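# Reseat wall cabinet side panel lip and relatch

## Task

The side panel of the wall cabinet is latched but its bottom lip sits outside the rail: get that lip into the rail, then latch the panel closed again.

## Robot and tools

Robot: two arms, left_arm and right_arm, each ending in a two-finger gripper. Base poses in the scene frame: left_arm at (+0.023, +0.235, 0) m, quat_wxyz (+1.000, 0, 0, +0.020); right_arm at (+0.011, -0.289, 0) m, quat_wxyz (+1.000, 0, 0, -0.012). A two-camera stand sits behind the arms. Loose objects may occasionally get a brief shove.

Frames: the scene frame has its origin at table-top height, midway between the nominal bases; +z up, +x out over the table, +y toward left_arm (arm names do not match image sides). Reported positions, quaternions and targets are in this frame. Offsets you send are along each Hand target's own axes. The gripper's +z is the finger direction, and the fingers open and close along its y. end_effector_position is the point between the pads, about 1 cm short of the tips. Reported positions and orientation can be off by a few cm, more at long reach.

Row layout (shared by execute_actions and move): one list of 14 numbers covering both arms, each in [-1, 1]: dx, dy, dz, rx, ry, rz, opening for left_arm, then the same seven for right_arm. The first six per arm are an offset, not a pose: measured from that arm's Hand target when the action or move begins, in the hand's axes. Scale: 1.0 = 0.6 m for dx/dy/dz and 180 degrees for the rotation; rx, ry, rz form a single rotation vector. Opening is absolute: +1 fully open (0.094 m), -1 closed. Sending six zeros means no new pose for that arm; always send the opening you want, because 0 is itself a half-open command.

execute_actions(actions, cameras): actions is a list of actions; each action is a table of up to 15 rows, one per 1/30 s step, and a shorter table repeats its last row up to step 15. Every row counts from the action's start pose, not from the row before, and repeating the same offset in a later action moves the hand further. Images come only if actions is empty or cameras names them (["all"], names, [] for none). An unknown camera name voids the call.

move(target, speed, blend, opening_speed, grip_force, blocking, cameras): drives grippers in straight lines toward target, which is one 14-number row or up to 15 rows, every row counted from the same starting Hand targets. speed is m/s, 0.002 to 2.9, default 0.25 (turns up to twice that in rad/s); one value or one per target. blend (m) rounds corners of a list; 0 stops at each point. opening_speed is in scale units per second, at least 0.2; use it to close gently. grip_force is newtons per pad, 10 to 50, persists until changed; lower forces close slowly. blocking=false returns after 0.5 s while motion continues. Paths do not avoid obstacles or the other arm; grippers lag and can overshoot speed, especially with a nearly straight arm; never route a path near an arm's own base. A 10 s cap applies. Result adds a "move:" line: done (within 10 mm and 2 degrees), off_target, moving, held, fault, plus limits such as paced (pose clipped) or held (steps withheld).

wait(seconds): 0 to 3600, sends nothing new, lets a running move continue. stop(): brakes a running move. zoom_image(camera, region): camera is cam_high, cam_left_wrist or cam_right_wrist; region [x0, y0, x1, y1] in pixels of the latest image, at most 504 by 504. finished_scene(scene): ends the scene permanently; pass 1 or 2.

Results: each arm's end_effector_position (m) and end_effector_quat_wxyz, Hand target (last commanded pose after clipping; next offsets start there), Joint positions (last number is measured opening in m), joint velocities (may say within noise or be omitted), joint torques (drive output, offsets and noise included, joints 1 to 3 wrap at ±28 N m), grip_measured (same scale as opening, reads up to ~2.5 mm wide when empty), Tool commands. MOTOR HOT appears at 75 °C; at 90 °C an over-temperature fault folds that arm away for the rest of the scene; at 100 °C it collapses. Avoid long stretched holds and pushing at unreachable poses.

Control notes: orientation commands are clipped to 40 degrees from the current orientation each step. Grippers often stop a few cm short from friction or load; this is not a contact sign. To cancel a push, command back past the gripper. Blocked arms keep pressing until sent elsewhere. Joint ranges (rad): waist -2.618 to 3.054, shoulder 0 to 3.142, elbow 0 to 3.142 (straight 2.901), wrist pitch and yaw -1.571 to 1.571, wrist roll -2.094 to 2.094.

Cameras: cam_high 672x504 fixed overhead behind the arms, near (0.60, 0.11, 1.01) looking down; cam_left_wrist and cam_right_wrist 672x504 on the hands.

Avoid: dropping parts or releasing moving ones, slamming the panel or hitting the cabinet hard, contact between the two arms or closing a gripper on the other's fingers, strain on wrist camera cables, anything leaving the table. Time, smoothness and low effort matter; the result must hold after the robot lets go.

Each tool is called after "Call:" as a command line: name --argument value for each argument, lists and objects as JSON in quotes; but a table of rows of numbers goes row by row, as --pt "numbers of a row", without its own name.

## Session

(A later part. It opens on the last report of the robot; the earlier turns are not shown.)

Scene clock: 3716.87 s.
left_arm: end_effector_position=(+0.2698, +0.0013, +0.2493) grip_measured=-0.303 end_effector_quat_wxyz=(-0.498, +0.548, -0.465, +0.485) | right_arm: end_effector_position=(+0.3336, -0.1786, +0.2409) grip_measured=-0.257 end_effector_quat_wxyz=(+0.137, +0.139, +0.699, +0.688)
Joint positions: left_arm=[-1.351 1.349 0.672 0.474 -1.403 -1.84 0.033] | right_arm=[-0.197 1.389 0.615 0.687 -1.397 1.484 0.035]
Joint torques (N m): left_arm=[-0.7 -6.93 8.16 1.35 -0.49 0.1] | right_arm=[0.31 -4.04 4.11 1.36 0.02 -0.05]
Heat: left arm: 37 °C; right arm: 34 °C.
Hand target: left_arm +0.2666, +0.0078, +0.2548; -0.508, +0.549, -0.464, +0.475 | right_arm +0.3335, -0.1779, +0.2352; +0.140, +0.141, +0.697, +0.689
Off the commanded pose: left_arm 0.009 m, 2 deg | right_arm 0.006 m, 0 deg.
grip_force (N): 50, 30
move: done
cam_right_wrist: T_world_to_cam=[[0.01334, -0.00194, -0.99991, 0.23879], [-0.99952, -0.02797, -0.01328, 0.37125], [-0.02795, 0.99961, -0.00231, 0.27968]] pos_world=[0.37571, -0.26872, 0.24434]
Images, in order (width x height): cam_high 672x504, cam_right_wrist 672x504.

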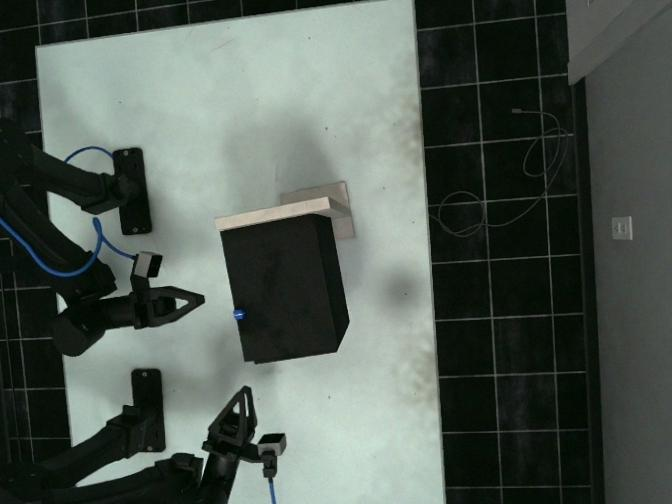

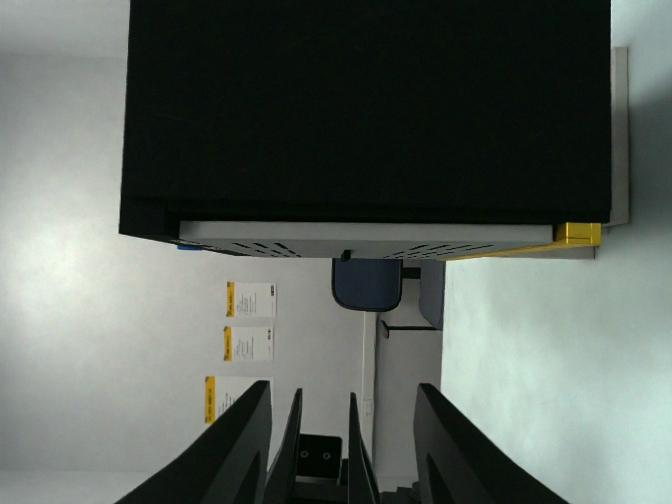

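Call:
zoom_image --camera "cam_right_wrist" --region '[165, 200, 235, 255]'

Call:
zoom_image --camera "cam_right_wrist" --region '[330, 200, 400, 255]'

Call:
zoom_image --camera "cam_right_wrist" --region '[500, 205, 570, 260]'

Call:
zoom_image --camera "cam_right_wrist" --region '[545, 205, 615, 260]'

Scaled by 7.200 from the camera's image (finer frame: 960x720).

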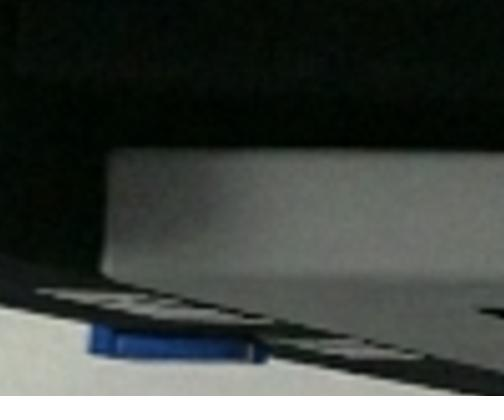

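Scaled by 7.200 from the camera's image (finer frame: 960x720).

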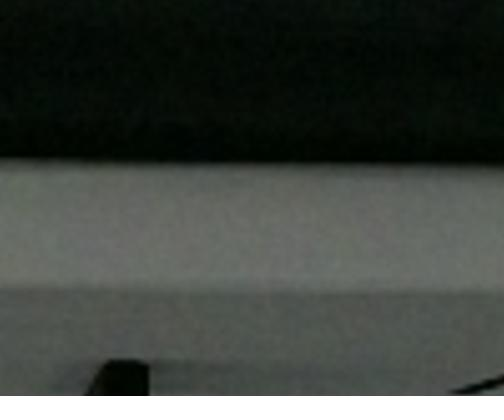

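Scaled by 7.200 from the camera's image (finer frame: 960x720).

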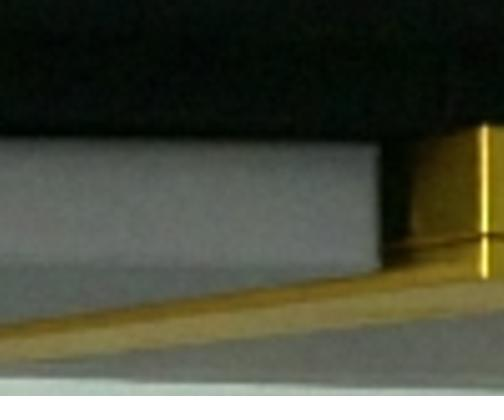

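Scaled by 7.200 from the camera's image (finer frame: 960x720).

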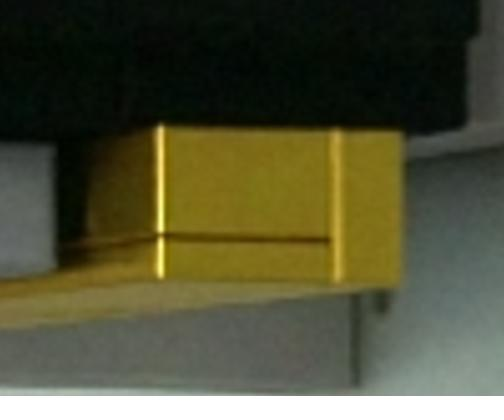

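Call:
zoom_image --camera "cam_right_wrist" --region '[115, 160, 245, 250]'

Call:
zoom_image --camera "cam_right_wrist" --region '[500, 170, 630, 260]'

Call:
zoom_image --camera "cam_right_wrist" --region '[300, 170, 430, 260]'

Scaled by 3.877 from the camera's image (finer frame: 960x720).

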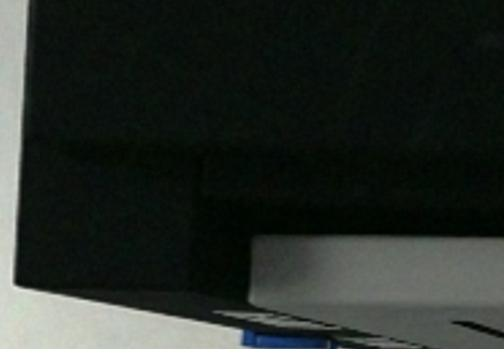

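Scaled by 3.877 from the camera's image (finer frame: 960x720).

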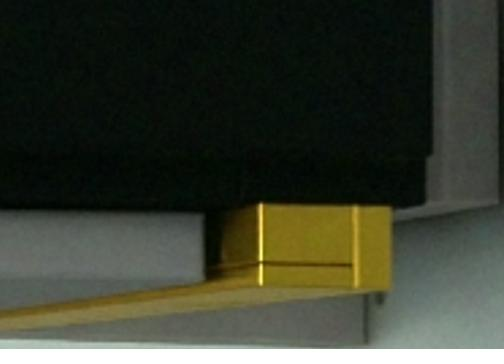

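Scaled by 3.877 from the camera's image (finer frame: 960x720).

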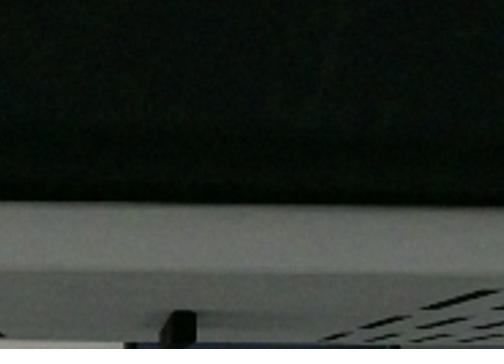

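Call:
move --target '[0,0,0,0,0,0,-0.3,0.0145,-0.1333,0.0333,0,0,0,-0.255]' --speed 0.15 --cameras '["cam_right_wrist"]'

Scene clock: 3874.30 s.
left_arm: end_effector_position=(+0.2698, +0.0013, +0.2493) grip_measured=-0.303 end_effector_quat_wxyz=(-0.498, +0.548, -0.465, +0.485) | right_arm: end_effector_position=(+0.3345, -0.1591, +0.1591) grip_measured=-0.257 end_effector_quat_wxyz=(+0.137, +0.140, +0.699, +0.688)
Joint positions: left_arm=[-1.351 1.349 0.672 0.474 -1.403 -1.84 0.033] | right_arm=[-0.122 1.698 0.443 1.193 -1.322 1.513 0.035]
Joint torques (N m): left_arm=[-0.65 -6.97 8.14 1.32 -0.46 0.11] | right_arm=[0.76 -4.96 2.65 1.48 0.08 -0.08]
Heat: left arm: 37 °C; right arm: 33 °C.
Hand target: left_arm +0.2666, +0.0078, +0.2548; -0.508, +0.549, -0.464, +0.475 | right_arm +0.3330, -0.1571, +0.1550; +0.140, +0.141, +0.697, +0.689
Off the commanded pose: left_arm 0.009 m, 2 deg | right_arm 0.005 m, 0 deg.
grip_force (N): 50, 30
move: done
cam_right_wrist: T_world_to_cam=[[0.01071, -0.00102, -0.99994, 0.15804], [-0.99957, -0.02735, -0.01068, 0.37126], [-0.02734, 0.99962, -0.00131, 0.25964]] pos_world=[0.37651, -0.24923, 0.16234]

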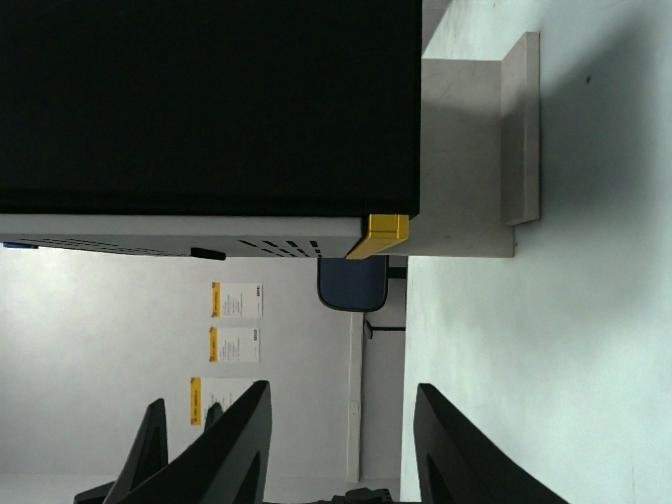

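Call:
zoom_image --camera "cam_right_wrist" --region '[330, 200, 430, 270]'

Call:
zoom_image --camera "cam_right_wrist" --region '[200, 195, 420, 270]'

Call:
zoom_image --camera "cam_right_wrist" --region '[0, 180, 130, 260]'

Scaled by 5.040 from the camera's image (finer frame: 960x720).

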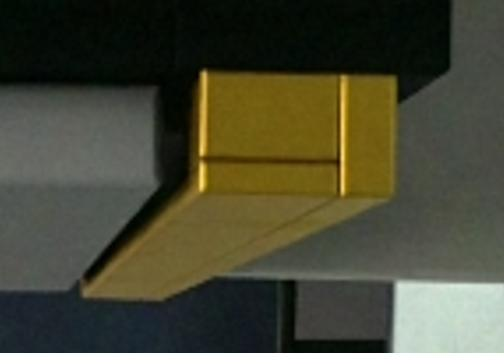

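Scaled by 2.291 from the camera's image (finer frame: 960x720).

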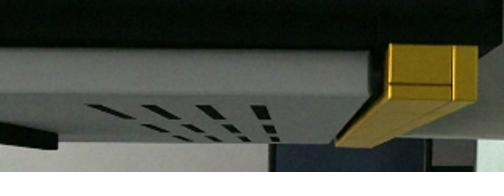

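Scaled by 3.877 from the camera's image (finer frame: 960x720).

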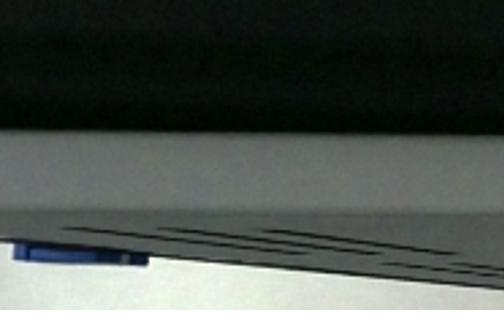

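Call:
zoom_image --camera "cam_right_wrist" --region '[340, 205, 385, 240]'

Call:
zoom_image --camera "cam_right_wrist" --region '[335, 235, 380, 270]'

Scaled by 11.200 from the camera's image (finer frame: 960x720).

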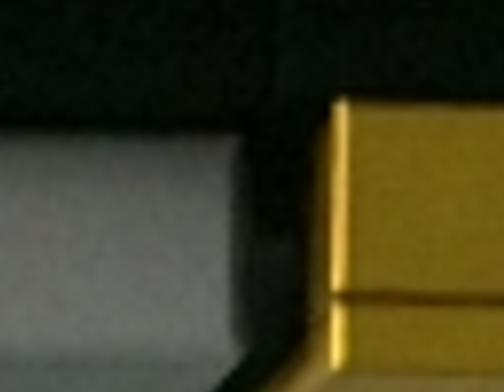

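Scaled by 11.200 from the camera's image (finer frame: 960x720).

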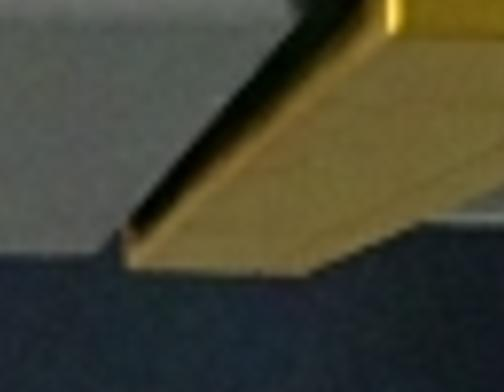

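Call:
move --target '[0,0,0,0,0,0,-0.3,0,-0.0233,0.0583,0,0,0,-0.255]' --speed 0.1 --cameras '["cam_right_wrist"]'

Call:
zoom_image --camera "cam_right_wrist" --region '[280, 180, 400, 270]'

Scene clock: 4065.07 s.
left_arm: end_effector_position=(+0.2698, +0.0013, +0.2493) grip_measured=-0.303 end_effector_quat_wxyz=(-0.498, +0.548, -0.465, +0.485) | right_arm: end_effector_position=(+0.3413, -0.1263, +0.1375) grip_measured=-0.257 end_effector_quat_wxyz=(+0.126, +0.150, +0.699, +0.688)
Joint positions: left_arm=[-1.351 1.349 0.672 0.474 -1.403 -1.84 0.033] | right_arm=[0.006 1.818 0.443 1.314 -1.195 1.543 0.035]
Joint torques (N m): left_arm=[-0.58 -6.95 8.13 1.34 -0.47 0.12] | right_arm=[0.68 -5.44 4.57 1.55 0.09 -0.08]
Heat: left arm: 37 °C; right arm: 36 °C.
Hand target: left_arm +0.2666, +0.0078, +0.2548; -0.508, +0.549, -0.464, +0.475 | right_arm +0.3465, -0.1249, +0.1407; +0.140, +0.140, +0.697, +0.689
Off the commanded pose: left_arm 0.009 m, 2 deg | right_arm 0.006 m, 2 deg.
grip_force (N): 50, 30
move: done
cam_right_wrist: T_world_to_cam=[[-0.01771, 0.00278, -0.99984, 0.14648], [-0.99945, -0.02816, 0.01762, 0.37477], [-0.02811, 0.9996, 0.00327, 0.22667]] pos_world=[0.38353, -0.21643, 0.13911]

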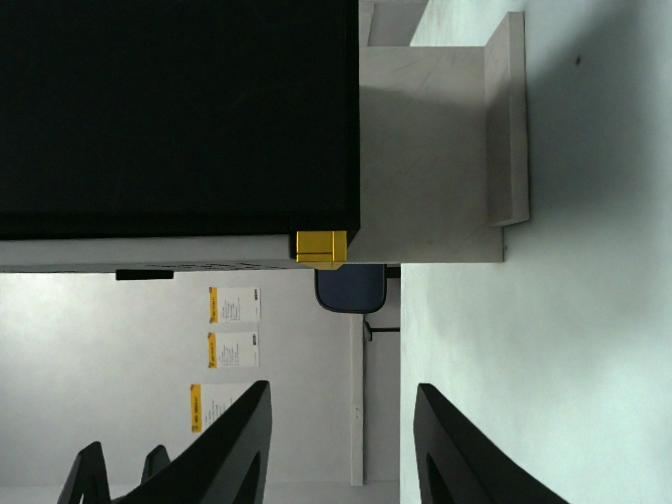

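Scaled by 4.200 from the camera's image (finer frame: 960x720).

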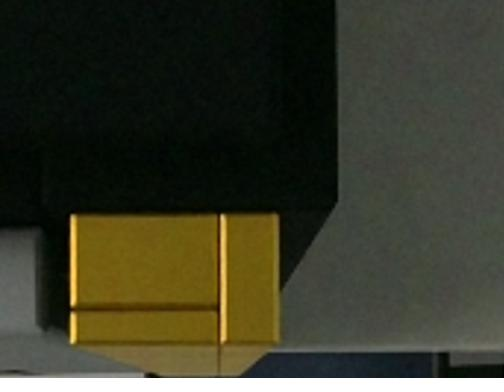

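Call:
zoom_image --camera "cam_right_wrist" --region '[276, 222, 312, 272]'

Call:
zoom_image --camera "cam_right_wrist" --region '[284, 228, 302, 264]'

Scaled by 10.080 from the camera's image (finer frame: 960x720).

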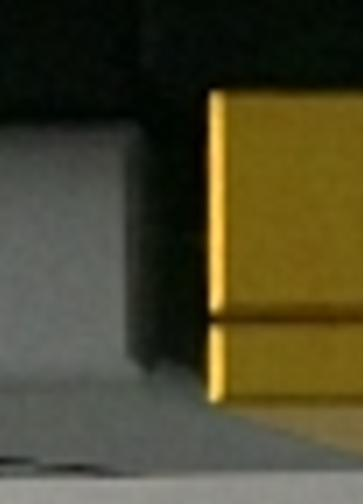

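Scaled by 14.000 from the camera's image (finer frame: 960x720).

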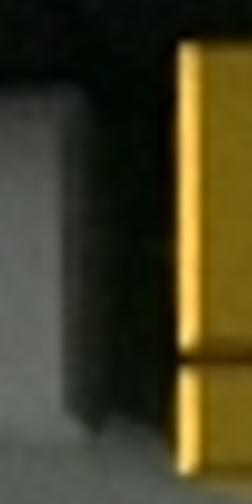

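Call:
move --target '[0,0,0.13,0,0,0,-0.3,-0.0143,0.1566,-0.0917,0,0,0,-0.255]' --speed 0.1 --cameras '["cam_left_wrist","cam_right_wrist"]'

Scene clock: 4195.10 s.
left_arm: end_effector_position=(+0.3400, +0.0187, +0.2456) grip_measured=-0.303 end_effector_quat_wxyz=(-0.501, +0.551, -0.466, +0.477) | right_arm: end_effector_position=(+0.3316, -0.1759, +0.2167) grip_measured=-0.257 end_effector_quat_wxyz=(+0.115, +0.169, +0.693, +0.691)
Joint positions: left_arm=[-1.084 1.42 0.688 0.628 -1.149 -1.724 0.033] | right_arm=[-0.187 1.437 0.544 0.794 -1.376 1.549 0.035]
Joint torques (N m): left_arm=[0.68 -4.36 10.14 1.95 -0.13 0.25] | right_arm=[-0.58 -6.95 8.21 1.18 -0.19 -0.27]
Heat: left arm: 37 °C; right arm: 35 °C.
Hand target: left_arm +0.3440, +0.0170, +0.2522; -0.508, +0.549, -0.464, +0.475 | right_arm +0.3333, -0.1780, +0.2352; +0.140, +0.141, +0.697, +0.689
Off the commanded pose: left_arm 0.008 m, 1 deg | right_arm 0.019 m, 4 deg.
grip_force (N): 50, 30
move: off_target (right_arm)
cam_left_wrist: T_world_to_cam=[[0.02787, 0.06047, 0.99778, -0.25408], [-0.28697, -0.95567, 0.06594, 0.13959], [0.95753, -0.28818, -0.00928, -0.22867]] pos_world=[0.2661, 0.08287, 0.24219]
cam_right_wrist: T_world_to_cam=[[-0.05812, 0.02414, -0.99802, 0.2424], [-0.9982, -0.01646, 0.05773, 0.35518], [-0.01503, 0.99957, 0.02505, 0.26676]] pos_world=[0.37264, -0.26665, 0.21473]

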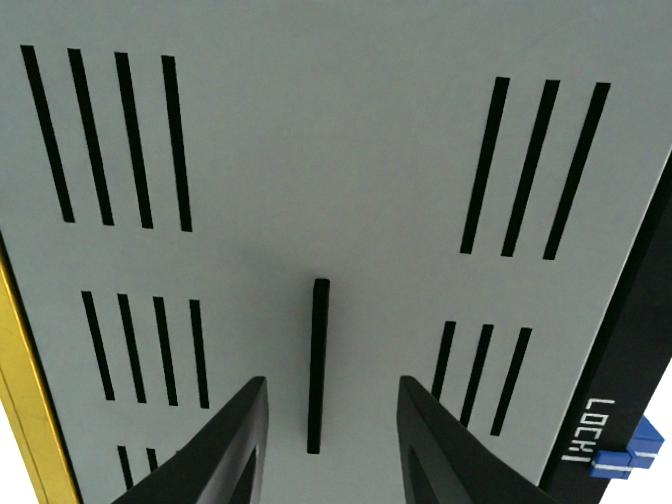

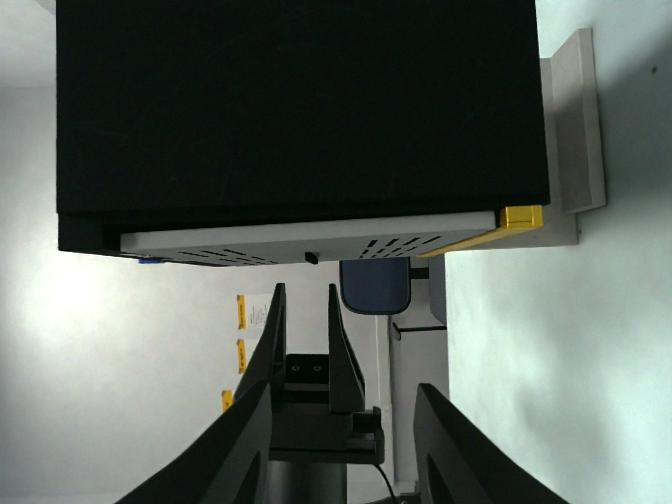

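Call:
zoom_image --camera "cam_right_wrist" --region '[40, 180, 300, 280]'

Call:
zoom_image --camera "cam_right_wrist" --region '[300, 180, 560, 280]'

Call:
zoom_image --camera "cam_left_wrist" --region '[520, 100, 672, 504]'

Scaled by 1.938 from the camera's image (finer frame: 960x720).

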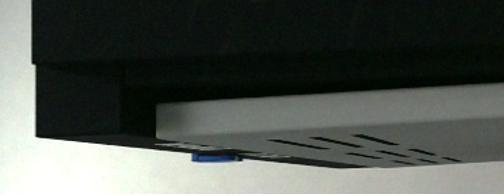

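Scaled by 1.938 from the camera's image (finer frame: 960x720).

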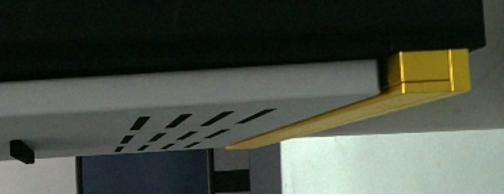

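Scaled by 1.248 from the camera's image (finer frame: 960x720).

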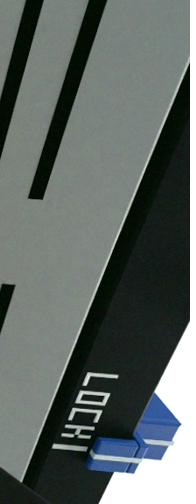

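Call:
zoom_image --camera "cam_right_wrist" --region '[40, 190, 140, 265]'

Call:
zoom_image --camera "cam_right_wrist" --region '[250, 180, 350, 255]'

Call:
zoom_image --camera "cam_right_wrist" --region '[460, 175, 560, 250]'

Scaled by 5.040 from the camera's image (finer frame: 960x720).

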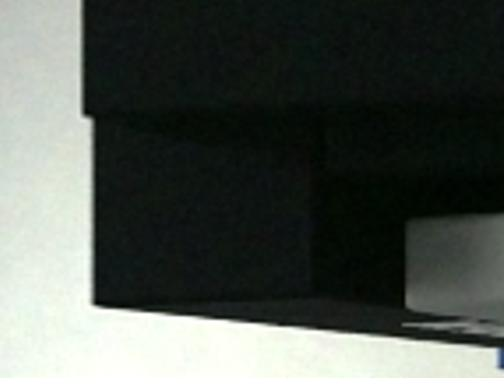

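Scaled by 5.040 from the camera's image (finer frame: 960x720).

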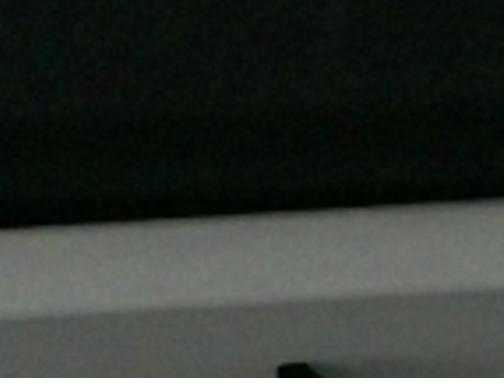

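Scaled by 5.040 from the camera's image (finer frame: 960x720).

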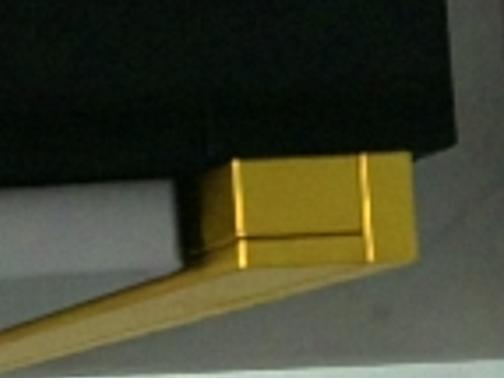

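Call:
move --target '[0,0.0073,0.0303,0,0,0,-0.3,0,0,0,0,0,0,-0.255]' --speed 0.05 --cameras '["cam_left_wrist","cam_right_wrist"]'

Scene clock: 4323.83 s.
left_arm: end_effector_position=(+0.3575, +0.0206, +0.2407) grip_measured=-0.303 end_effector_quat_wxyz=(-0.501, +0.551, -0.467, +0.477) | right_arm: end_effector_position=(+0.3316, -0.1759, +0.2166) grip_measured=-0.257 end_effector_quat_wxyz=(+0.115, +0.169, +0.693, +0.691)
Joint positions: left_arm=[-1.026 1.464 0.701 0.668 -1.093 -1.713 0.033] | right_arm=[-0.187 1.437 0.544 0.793 -1.376 1.549 0.035]
Joint torques (N m): left_arm=[0.68 -4.71 10 1.99 -0.14 0.25] | right_arm=[-0.54 -7.02 7.92 1.21 -0.17 -0.18]
Heat: left arm: 38 °C; right arm: 35 °C.
Hand target: left_arm +0.3619, +0.0188, +0.2472; -0.508, +0.549, -0.464, +0.475 | right_arm +0.3329, -0.1778, +0.2350; +0.140, +0.141, +0.695, +0.691 (not the last commanded pose)
Off the commanded pose: left_arm 0.008 m, 1 deg | right_arm 0.019 m, 4 deg.
grip_force (N): 50, 30
move: done
cam_left_wrist: T_world_to_cam=[[0.02913, 0.06027, 0.99776, -0.25023], [-0.28637, -0.95583, 0.0661, 0.14655], [0.95768, -0.28766, -0.01059, -0.2447]] pos_world=[0.2836, 0.08477, 0.23739]
cam_right_wrist: T_world_to_cam=[[-0.05822, 0.02403, -0.99801, 0.24241], [-0.99819, -0.01646, 0.05783, 0.35516], [-0.01503, 0.99958, 0.02495, 0.26678]] pos_world=[0.37264, -0.26665, 0.21473]

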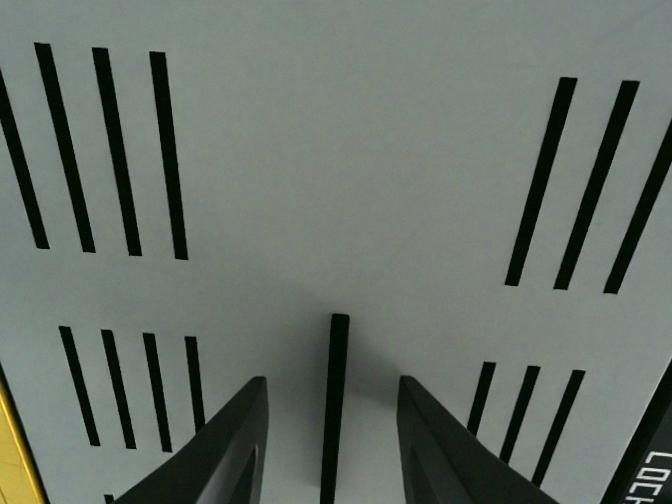

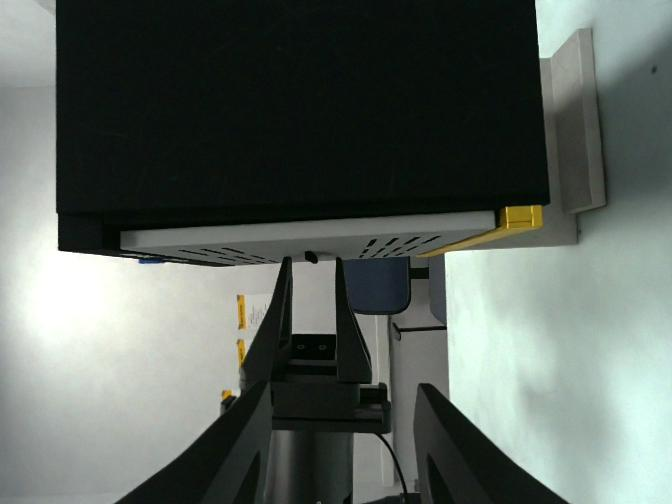

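Call:
move --target '[0,0,0,0,0,0,-1.0,0,0,0,0,0,0,-0.255]' --opening_speed 0.5 --grip_force '[35,30]' --cameras '["cam_left_wrist","cam_right_wrist"]'

Scene clock: 4334.87 s.
left_arm: end_effector_position=(+0.3575, +0.0204, +0.2409) grip_measured=-0.911 end_effector_quat_wxyz=(-0.505, +0.547, -0.472, +0.473) | right_arm: end_effector_position=(+0.3316, -0.1759, +0.2166) grip_measured=-0.257 end_effector_quat_wxyz=(+0.115, +0.169, +0.693, +0.691)
Joint positions: left_arm=[-1.026 1.464 0.701 0.669 -1.092 -1.694 0.004] | right_arm=[-0.187 1.437 0.544 0.793 -1.376 1.549 0.035]
Joint torques (N m): left_arm=[0.75 -4.62 9.99 1.98 -0.12 0.07] | right_arm=[-0.54 -7.02 7.94 1.21 -0.18 -0.18]
Heat: left arm: 38 °C; right arm: 35 °C.
Hand target: left_arm +0.3619, +0.0188, +0.2472; +0.508, -0.549, +0.464, -0.475 | right_arm +0.3329, -0.1778, +0.2350; +0.140, +0.141, +0.695, +0.691
Off the commanded pose: left_arm 0.008 m, 1 deg | right_arm 0.019 m, 4 deg.
grip_force (N): 35, 30
move: done
cam_left_wrist: T_world_to_cam=[[0.03049, 0.04265, 0.99862, -0.25072], [-0.28782, -0.9564, 0.04963, 0.1509], [0.9572, -0.28894, -0.01688, -0.24302]] pos_world=[0.2837, 0.08479, 0.23879]
cam_right_wrist: T_world_to_cam=[[-0.05822, 0.02403, -0.99801, 0.24241], [-0.99819, -0.01646, 0.05783, 0.35516], [-0.01503, 0.99958, 0.02495, 0.26678]] pos_world=[0.37264, -0.26665, 0.21473]

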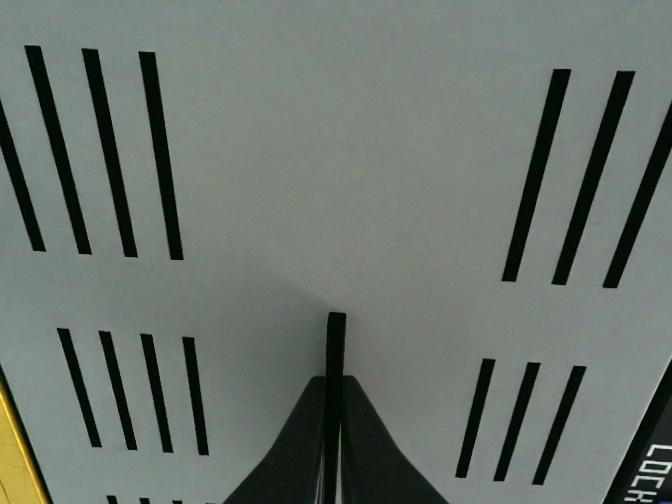

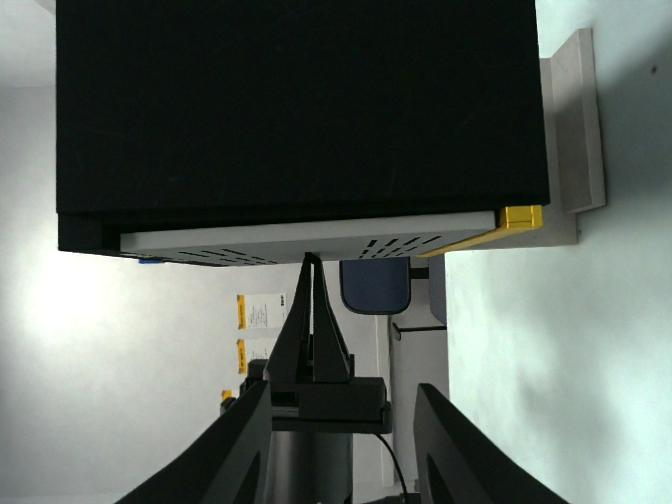

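Call:
move --target '[0,0,-0.0167,0,0,0,-1.0,0,0,0,0,0,0,-0.255]' --speed 0.03 --cameras '["cam_right_wrist"]'

Call:
zoom_image --camera "cam_right_wrist" --region '[40, 190, 180, 265]'

Call:
zoom_image --camera "cam_right_wrist" --region '[460, 175, 560, 250]'

Scene clock: 4344.53 s.
left_arm: end_effector_position=(+0.3564, +0.0190, +0.2409) grip_measured=-0.911 end_effector_quat_wxyz=(-0.504, +0.546, -0.473, +0.473) | right_arm: end_effector_position=(+0.3316, -0.1759, +0.2166) grip_measured=-0.257 end_effector_quat_wxyz=(+0.115, +0.169, +0.693, +0.691)
Joint positions: left_arm=[-1.031 1.464 0.701 0.669 -1.094 -1.694 0.004] | right_arm=[-0.187 1.437 0.544 0.793 -1.376 1.549 0.035]
Joint torques (N m): left_arm=[-1.91 -6.38 8.66 1.88 -0.47 0.01] | right_arm=[-0.54 -7.02 7.92 1.21 -0.17 -0.18]
Heat: left arm: 39 °C; right arm: 35 °C.
Hand target: left_arm +0.3519, +0.0176, +0.2475; +0.508, -0.549, +0.464, -0.475 | right_arm +0.3329, -0.1778, +0.2350; +0.140, +0.141, +0.695, +0.691
Off the commanded pose: left_arm 0.008 m, 1 deg | right_arm 0.019 m, 4 deg.
grip_force (N): 35, 30
move: done
cam_right_wrist: T_world_to_cam=[[-0.05822, 0.02403, -0.99801, 0.24241], [-0.99819, -0.01646, 0.05783, 0.35516], [-0.01503, 0.99958, 0.02495, 0.26678]] pos_world=[0.37264, -0.26665, 0.21473]

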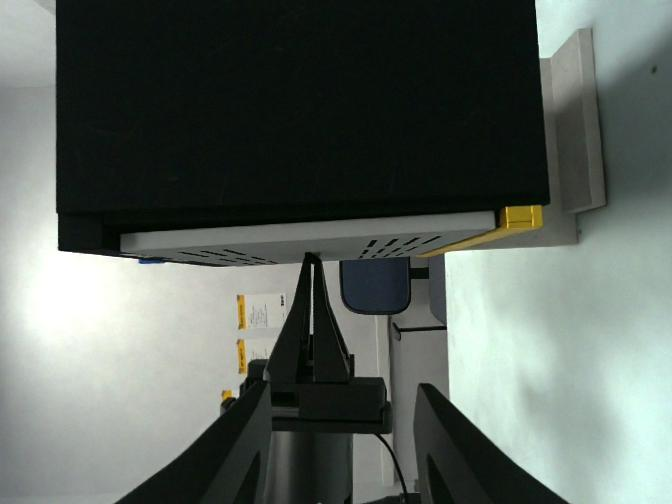

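Scaled by 3.600 from the camera's image (finer frame: 960x720).

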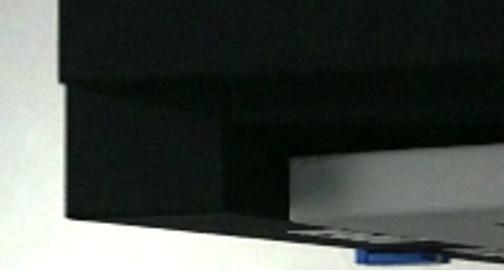

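Scaled by 5.040 from the camera's image (finer frame: 960x720).

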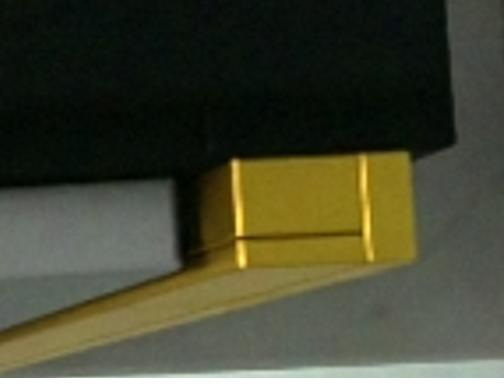

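Call:
move --target '[0,0,-0.0133,0,0,0,-1.0,0,0,0,0,0,0,-0.255]' --speed 0.03 --cameras '["cam_right_wrist"]'

Call:
zoom_image --camera "cam_right_wrist" --region '[40, 190, 180, 265]'

Call:
zoom_image --camera "cam_right_wrist" --region '[460, 175, 560, 250]'

Scene clock: 4358.57 s.
left_arm: end_effector_position=(+0.3549, +0.0188, +0.2411) grip_measured=-0.912 end_effector_quat_wxyz=(+0.506, -0.546, +0.472, -0.473) | right_arm: end_effector_position=(+0.3316, -0.1759, +0.2166) grip_measured=-0.257 end_effector_quat_wxyz=(+0.115, +0.169, +0.693, +0.691)
Joint positions: left_arm=[-1.038 1.464 0.701 0.669 -1.104 -1.694 0.004] | right_arm=[-0.187 1.437 0.544 0.793 -1.376 1.549 0.035]
Joint torques (N m): left_arm=[-3.81 -7.77 7.77 1.82 -0.63 -0.02] | right_arm=[-0.54 -7.02 7.92 1.21 -0.17 -0.18]
Heat: left arm: 38 °C; right arm: 35 °C.
Hand target: left_arm +0.3440, +0.0167, +0.2478; +0.508, -0.549, +0.464, -0.475 | right_arm +0.3329, -0.1778, +0.2350; +0.140, +0.141, +0.695, +0.691
Off the commanded pose: left_arm 0.013 m, 1 deg | right_arm 0.019 m, 4 deg.
grip_force (N): 35, 30
move: off_target (left_arm)
cam_right_wrist: T_world_to_cam=[[-0.05822, 0.02403, -0.99801, 0.24241], [-0.99819, -0.01646, 0.05783, 0.35516], [-0.01503, 0.99958, 0.02495, 0.26678]] pos_world=[0.37264, -0.26665, 0.21473]

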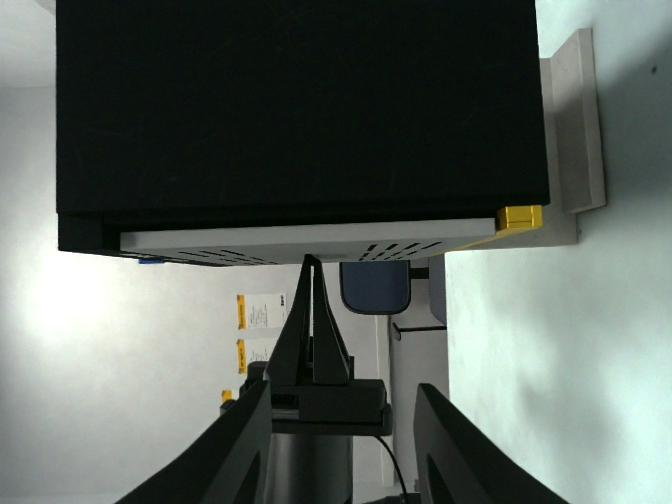

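Scaled by 3.600 from the camera's image (finer frame: 960x720).

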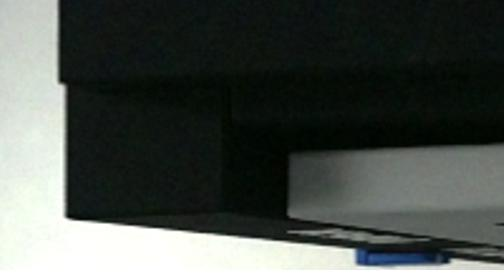

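Scaled by 5.040 from the camera's image (finer frame: 960x720).

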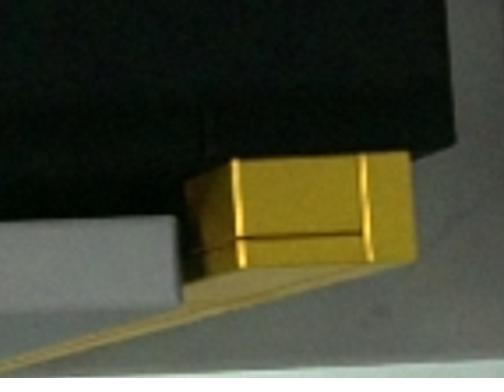

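Call:
zoom_image --camera "cam_right_wrist" --region '[486, 200, 522, 240]'

Call:
zoom_image --camera "cam_right_wrist" --region '[380, 200, 510, 265]'

Scaled by 12.600 from the camera's image (finer frame: 960x720).

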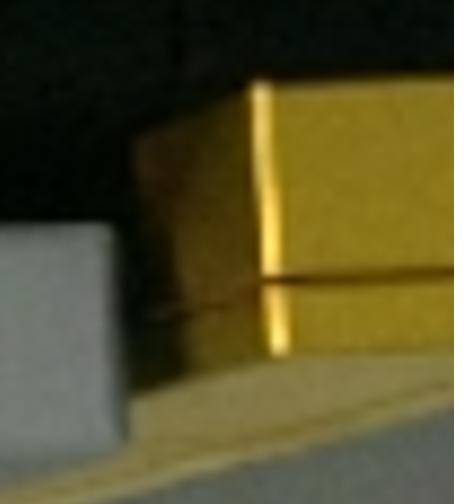

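Scaled by 3.877 from the camera's image (finer frame: 960x720).

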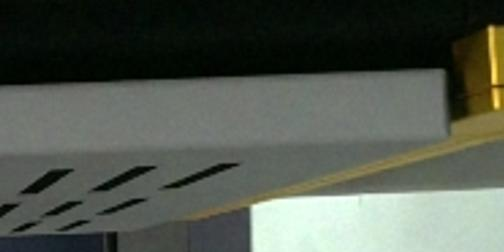

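Call:
move --target '[0,0,0.0217,0,0,0,-1.0,0,0,0,0,0,0,-0.255]' --speed 0.04 --cameras '["cam_right_wrist"]'

Call:
zoom_image --camera "cam_right_wrist" --region '[460, 175, 560, 250]'

Scene clock: 4421.43 s.
left_arm: end_effector_position=(+0.3554, +0.0190, +0.2411) grip_measured=-0.912 end_effector_quat_wxyz=(+0.505, -0.546, +0.472, -0.473) | right_arm: end_effector_position=(+0.3316, -0.1759, +0.2166) grip_measured=-0.257 end_effector_quat_wxyz=(+0.115, +0.169, +0.693, +0.691)
Joint positions: left_arm=[-1.036 1.464 0.701 0.669 -1.101 -1.694 0.004] | right_arm=[-0.187 1.437 0.544 0.793 -1.376 1.549 0.035]
Joint torques (N m): left_arm=[0.14 -5.45 9.32 1.92 -0.18 0.04] | right_arm=[-0.54 -7.02 7.92 1.21 -0.17 -0.18]
Heat: left arm: 38 °C; right arm: 35 °C.
Hand target: left_arm +0.3570, +0.0183, +0.2474; +0.508, -0.549, +0.464, -0.475 | right_arm +0.3329, -0.1778, +0.2350; +0.140, +0.141, +0.695, +0.691
Off the commanded pose: left_arm 0.007 m, 1 deg | right_arm 0.019 m, 4 deg.
grip_force (N): 35, 30
move: done
cam_right_wrist: T_world_to_cam=[[-0.05822, 0.02403, -0.99801, 0.24241], [-0.99819, -0.01646, 0.05783, 0.35516], [-0.01503, 0.99958, 0.02495, 0.26678]] pos_world=[0.37264, -0.26665, 0.21473]

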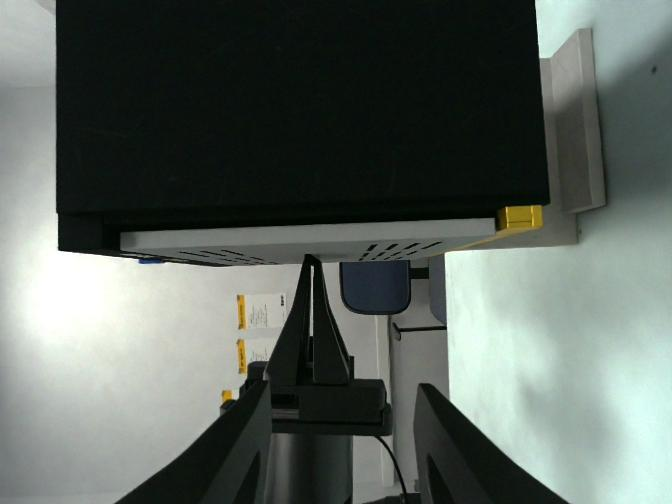

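Scaled by 5.040 from the camera's image (finer frame: 960x720).

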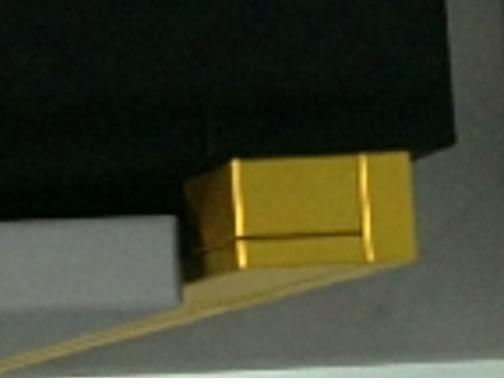

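Call:
move --target '[0,0,0,0,0,0,-1.0,-0.0227,-0.1388,0.0652,0,0,0,-0.255]' --speed 0.12 --cameras '["cam_right_wrist"]'

Call:
zoom_image --camera "cam_right_wrist" --region '[280, 240, 400, 330]'

Scene clock: 4496.23 s.
left_arm: end_effector_position=(+0.3554, +0.0190, +0.2411) grip_measured=-0.912 end_effector_quat_wxyz=(+0.505, -0.546, +0.472, -0.473) | right_arm: end_effector_position=(+0.3623, -0.1494, +0.1567) grip_measured=-0.257 end_effector_quat_wxyz=(+0.138, +0.139, +0.696, +0.691)
Joint positions: left_arm=[-1.036 1.464 0.701 0.669 -1.101 -1.694 0.004] | right_arm=[-0.075 1.806 0.544 1.233 -1.275 1.543 0.035]
Joint torques (N m): left_arm=[0.01 -5.41 9.4 1.96 -0.21 0.06] | right_arm=[0.68 -5.83 2.48 1.49 0.11 -0.07]
Heat: left arm: 39 °C; right arm: 35 °C.
Hand target: left_arm +0.3570, +0.0183, +0.2474; +0.508, -0.549, +0.464, -0.475 | right_arm +0.3605, -0.1476, +0.1515; +0.140, +0.141, +0.695, +0.691
Off the commanded pose: left_arm 0.007 m, 1 deg | right_arm 0.006 m, 0 deg.
grip_force (N): 35, 30
move: done
cam_right_wrist: T_world_to_cam=[[0.01555, 0.00453, -0.99987, 0.15431], [-0.99948, -0.02809, -0.01568, 0.39997], [-0.02816, 0.9996, 0.00409, 0.25027]] pos_world=[0.40441, -0.23963, 0.15953]

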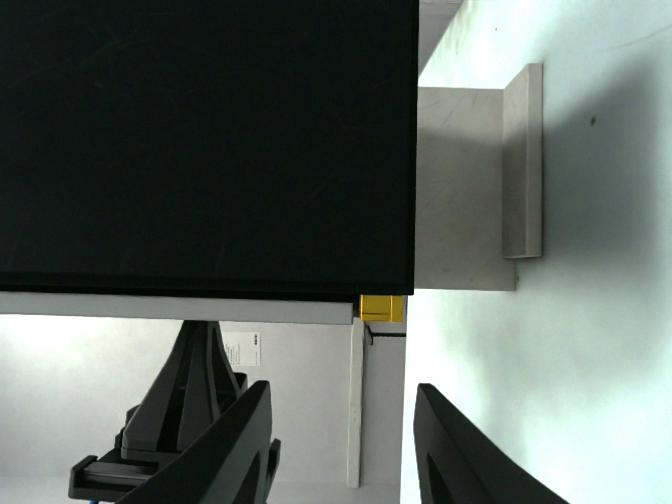

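Scaled by 4.200 from the camera's image (finer frame: 960x720).

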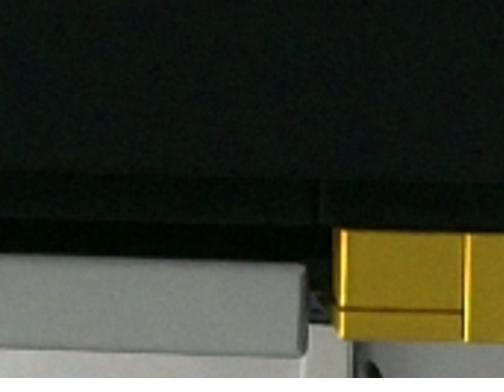

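Call:
zoom_image --camera "cam_right_wrist" --region '[344, 288, 374, 330]'

Call:
zoom_image --camera "cam_right_wrist" --region '[350, 300, 364, 326]'

Scaled by 12.000 from the camera's image (finer frame: 960x720).

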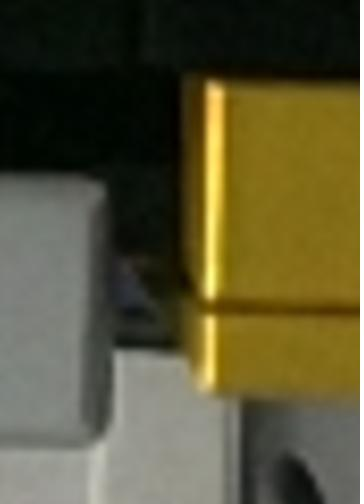

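Scaled by 19.385 from the camera's image (finer frame: 960x720).

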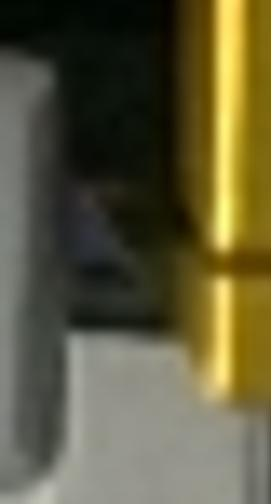

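Call:
move --target '[0,0.0233,0,0,0,0,-1.0,0,0,0,0,0,0,-0.255]' --speed 0.03 --cameras '["cam_right_wrist"]'

Call:
zoom_image --camera "cam_right_wrist" --region '[344, 288, 374, 330]'

Call:
zoom_image --camera "cam_right_wrist" --region '[280, 240, 400, 330]'

Scene clock: 4569.27 s.
left_arm: end_effector_position=(+0.3569, +0.0185, +0.2410) grip_measured=-0.912 end_effector_quat_wxyz=(-0.507, +0.550, -0.461, +0.478) | right_arm: end_effector_position=(+0.3623, -0.1494, +0.1575) grip_measured=-0.257 end_effector_quat_wxyz=(+0.139, +0.137, +0.696, +0.691)
Joint positions: left_arm=[-1.036 1.486 0.701 0.717 -1.114 -1.689 0.004] | right_arm=[-0.075 1.806 0.544 1.241 -1.275 1.547 0.035]
Joint torques (N m): left_arm=[-0.18 -4.38 6.46 2.11 -0.07 -0.02] | right_arm=[0.68 -5.65 2.43 1.47 0.11 -0.07]
Heat: left arm: 39 °C; right arm: 35 °C.
Hand target: left_arm +0.3566, +0.0175, +0.2334; -0.508, +0.549, -0.464, +0.474 | right_arm +0.3605, -0.1476, +0.1515; +0.140, +0.141, +0.695, +0.691
Off the commanded pose: left_arm 0.008 m, 1 deg | right_arm 0.007 m, 0 deg.
grip_force (N): 35, 30
move: done
cam_right_wrist: T_world_to_cam=[[0.01893, 0.00542, -0.99981, 0.15415], [-0.99943, -0.02797, -0.01908, 0.40053], [-0.02807, 0.99959, 0.00489, 0.2501]] pos_world=[0.4044, -0.23963, 0.16053]

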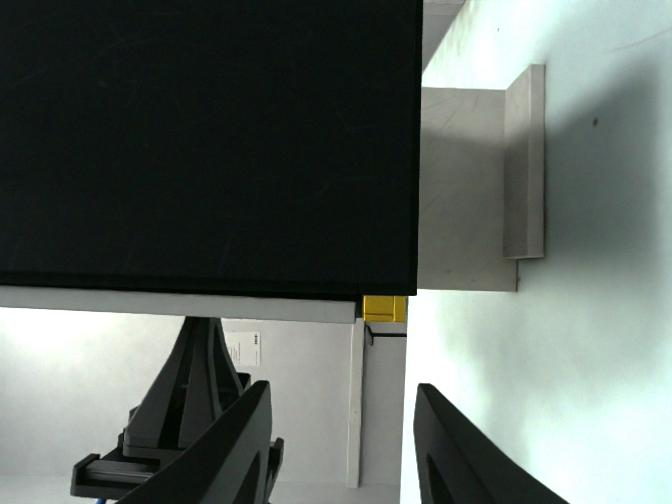

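Scaled by 12.000 from the camera's image (finer frame: 960x720).

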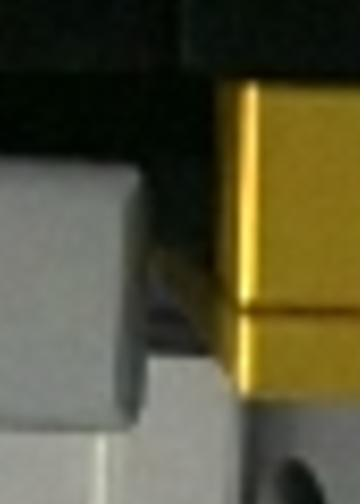

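Scaled by 4.200 from the camera's image (finer frame: 960x720).

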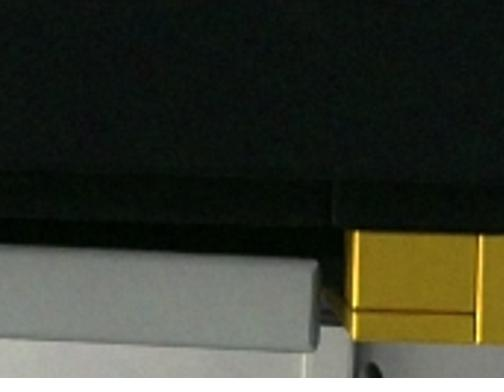

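Call:
move --target '[0,-0.0200,0,0,0,0,-1.0,0,0,0,0,0,0,-0.255]' --speed 0.03 --cameras '["cam_right_wrist"]'

Call:
zoom_image --camera "cam_right_wrist" --region '[280, 240, 400, 330]'

Scene clock: 4602.87 s.
left_arm: end_effector_position=(+0.3569, +0.0186, +0.2408) grip_measured=-0.912 end_effector_quat_wxyz=(-0.508, +0.549, -0.462, +0.476) | right_arm: end_effector_position=(+0.3623, -0.1494, +0.1576) grip_measured=-0.257 end_effector_quat_wxyz=(+0.139, +0.137, +0.696, +0.691)
Joint positions: left_arm=[-1.036 1.486 0.701 0.716 -1.114 -1.687 0.004] | right_arm=[-0.075 1.806 0.544 1.241 -1.275 1.547 0.035]
Joint torques (N m): left_arm=[0.08 -7.13 8.68 1.57 -0.06 0] | right_arm=[0.68 -5.64 2.44 1.48 0.11 -0.08]
Heat: left arm: 38 °C; right arm: 35 °C.
Hand target: left_arm +0.3569, +0.0181, +0.2454; +0.508, -0.549, +0.464, -0.475 | right_arm +0.3605, -0.1476, +0.1515; +0.140, +0.140, +0.695, +0.691
Off the commanded pose: left_arm 0.005 m, 0 deg | right_arm 0.007 m, 0 deg.
grip_force (N): 35, 30
move: done
cam_right_wrist: T_world_to_cam=[[0.01923, 0.00533, -0.9998, 0.154], [-0.99942, -0.02798, -0.01938, 0.40058], [-0.02807, 0.99959, 0.00479, 0.25012]] pos_world=[0.4044, -0.23963, 0.16054]

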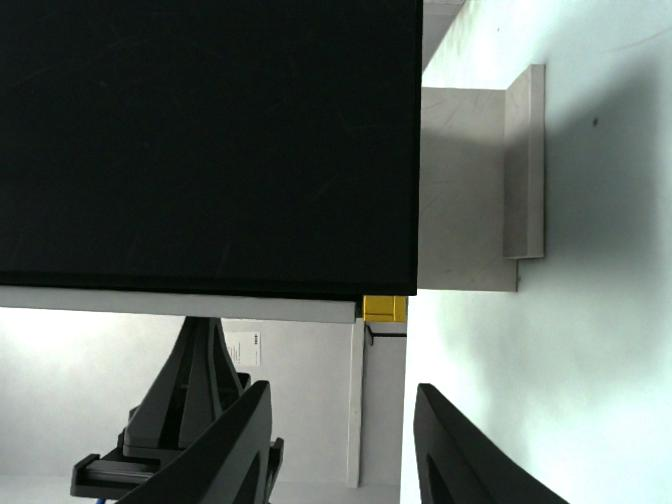

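Scaled by 4.200 from the camera's image (finer frame: 960x720).

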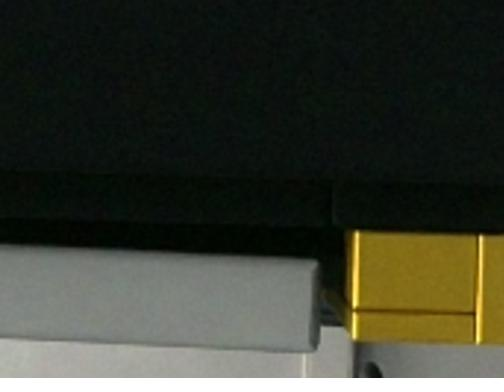

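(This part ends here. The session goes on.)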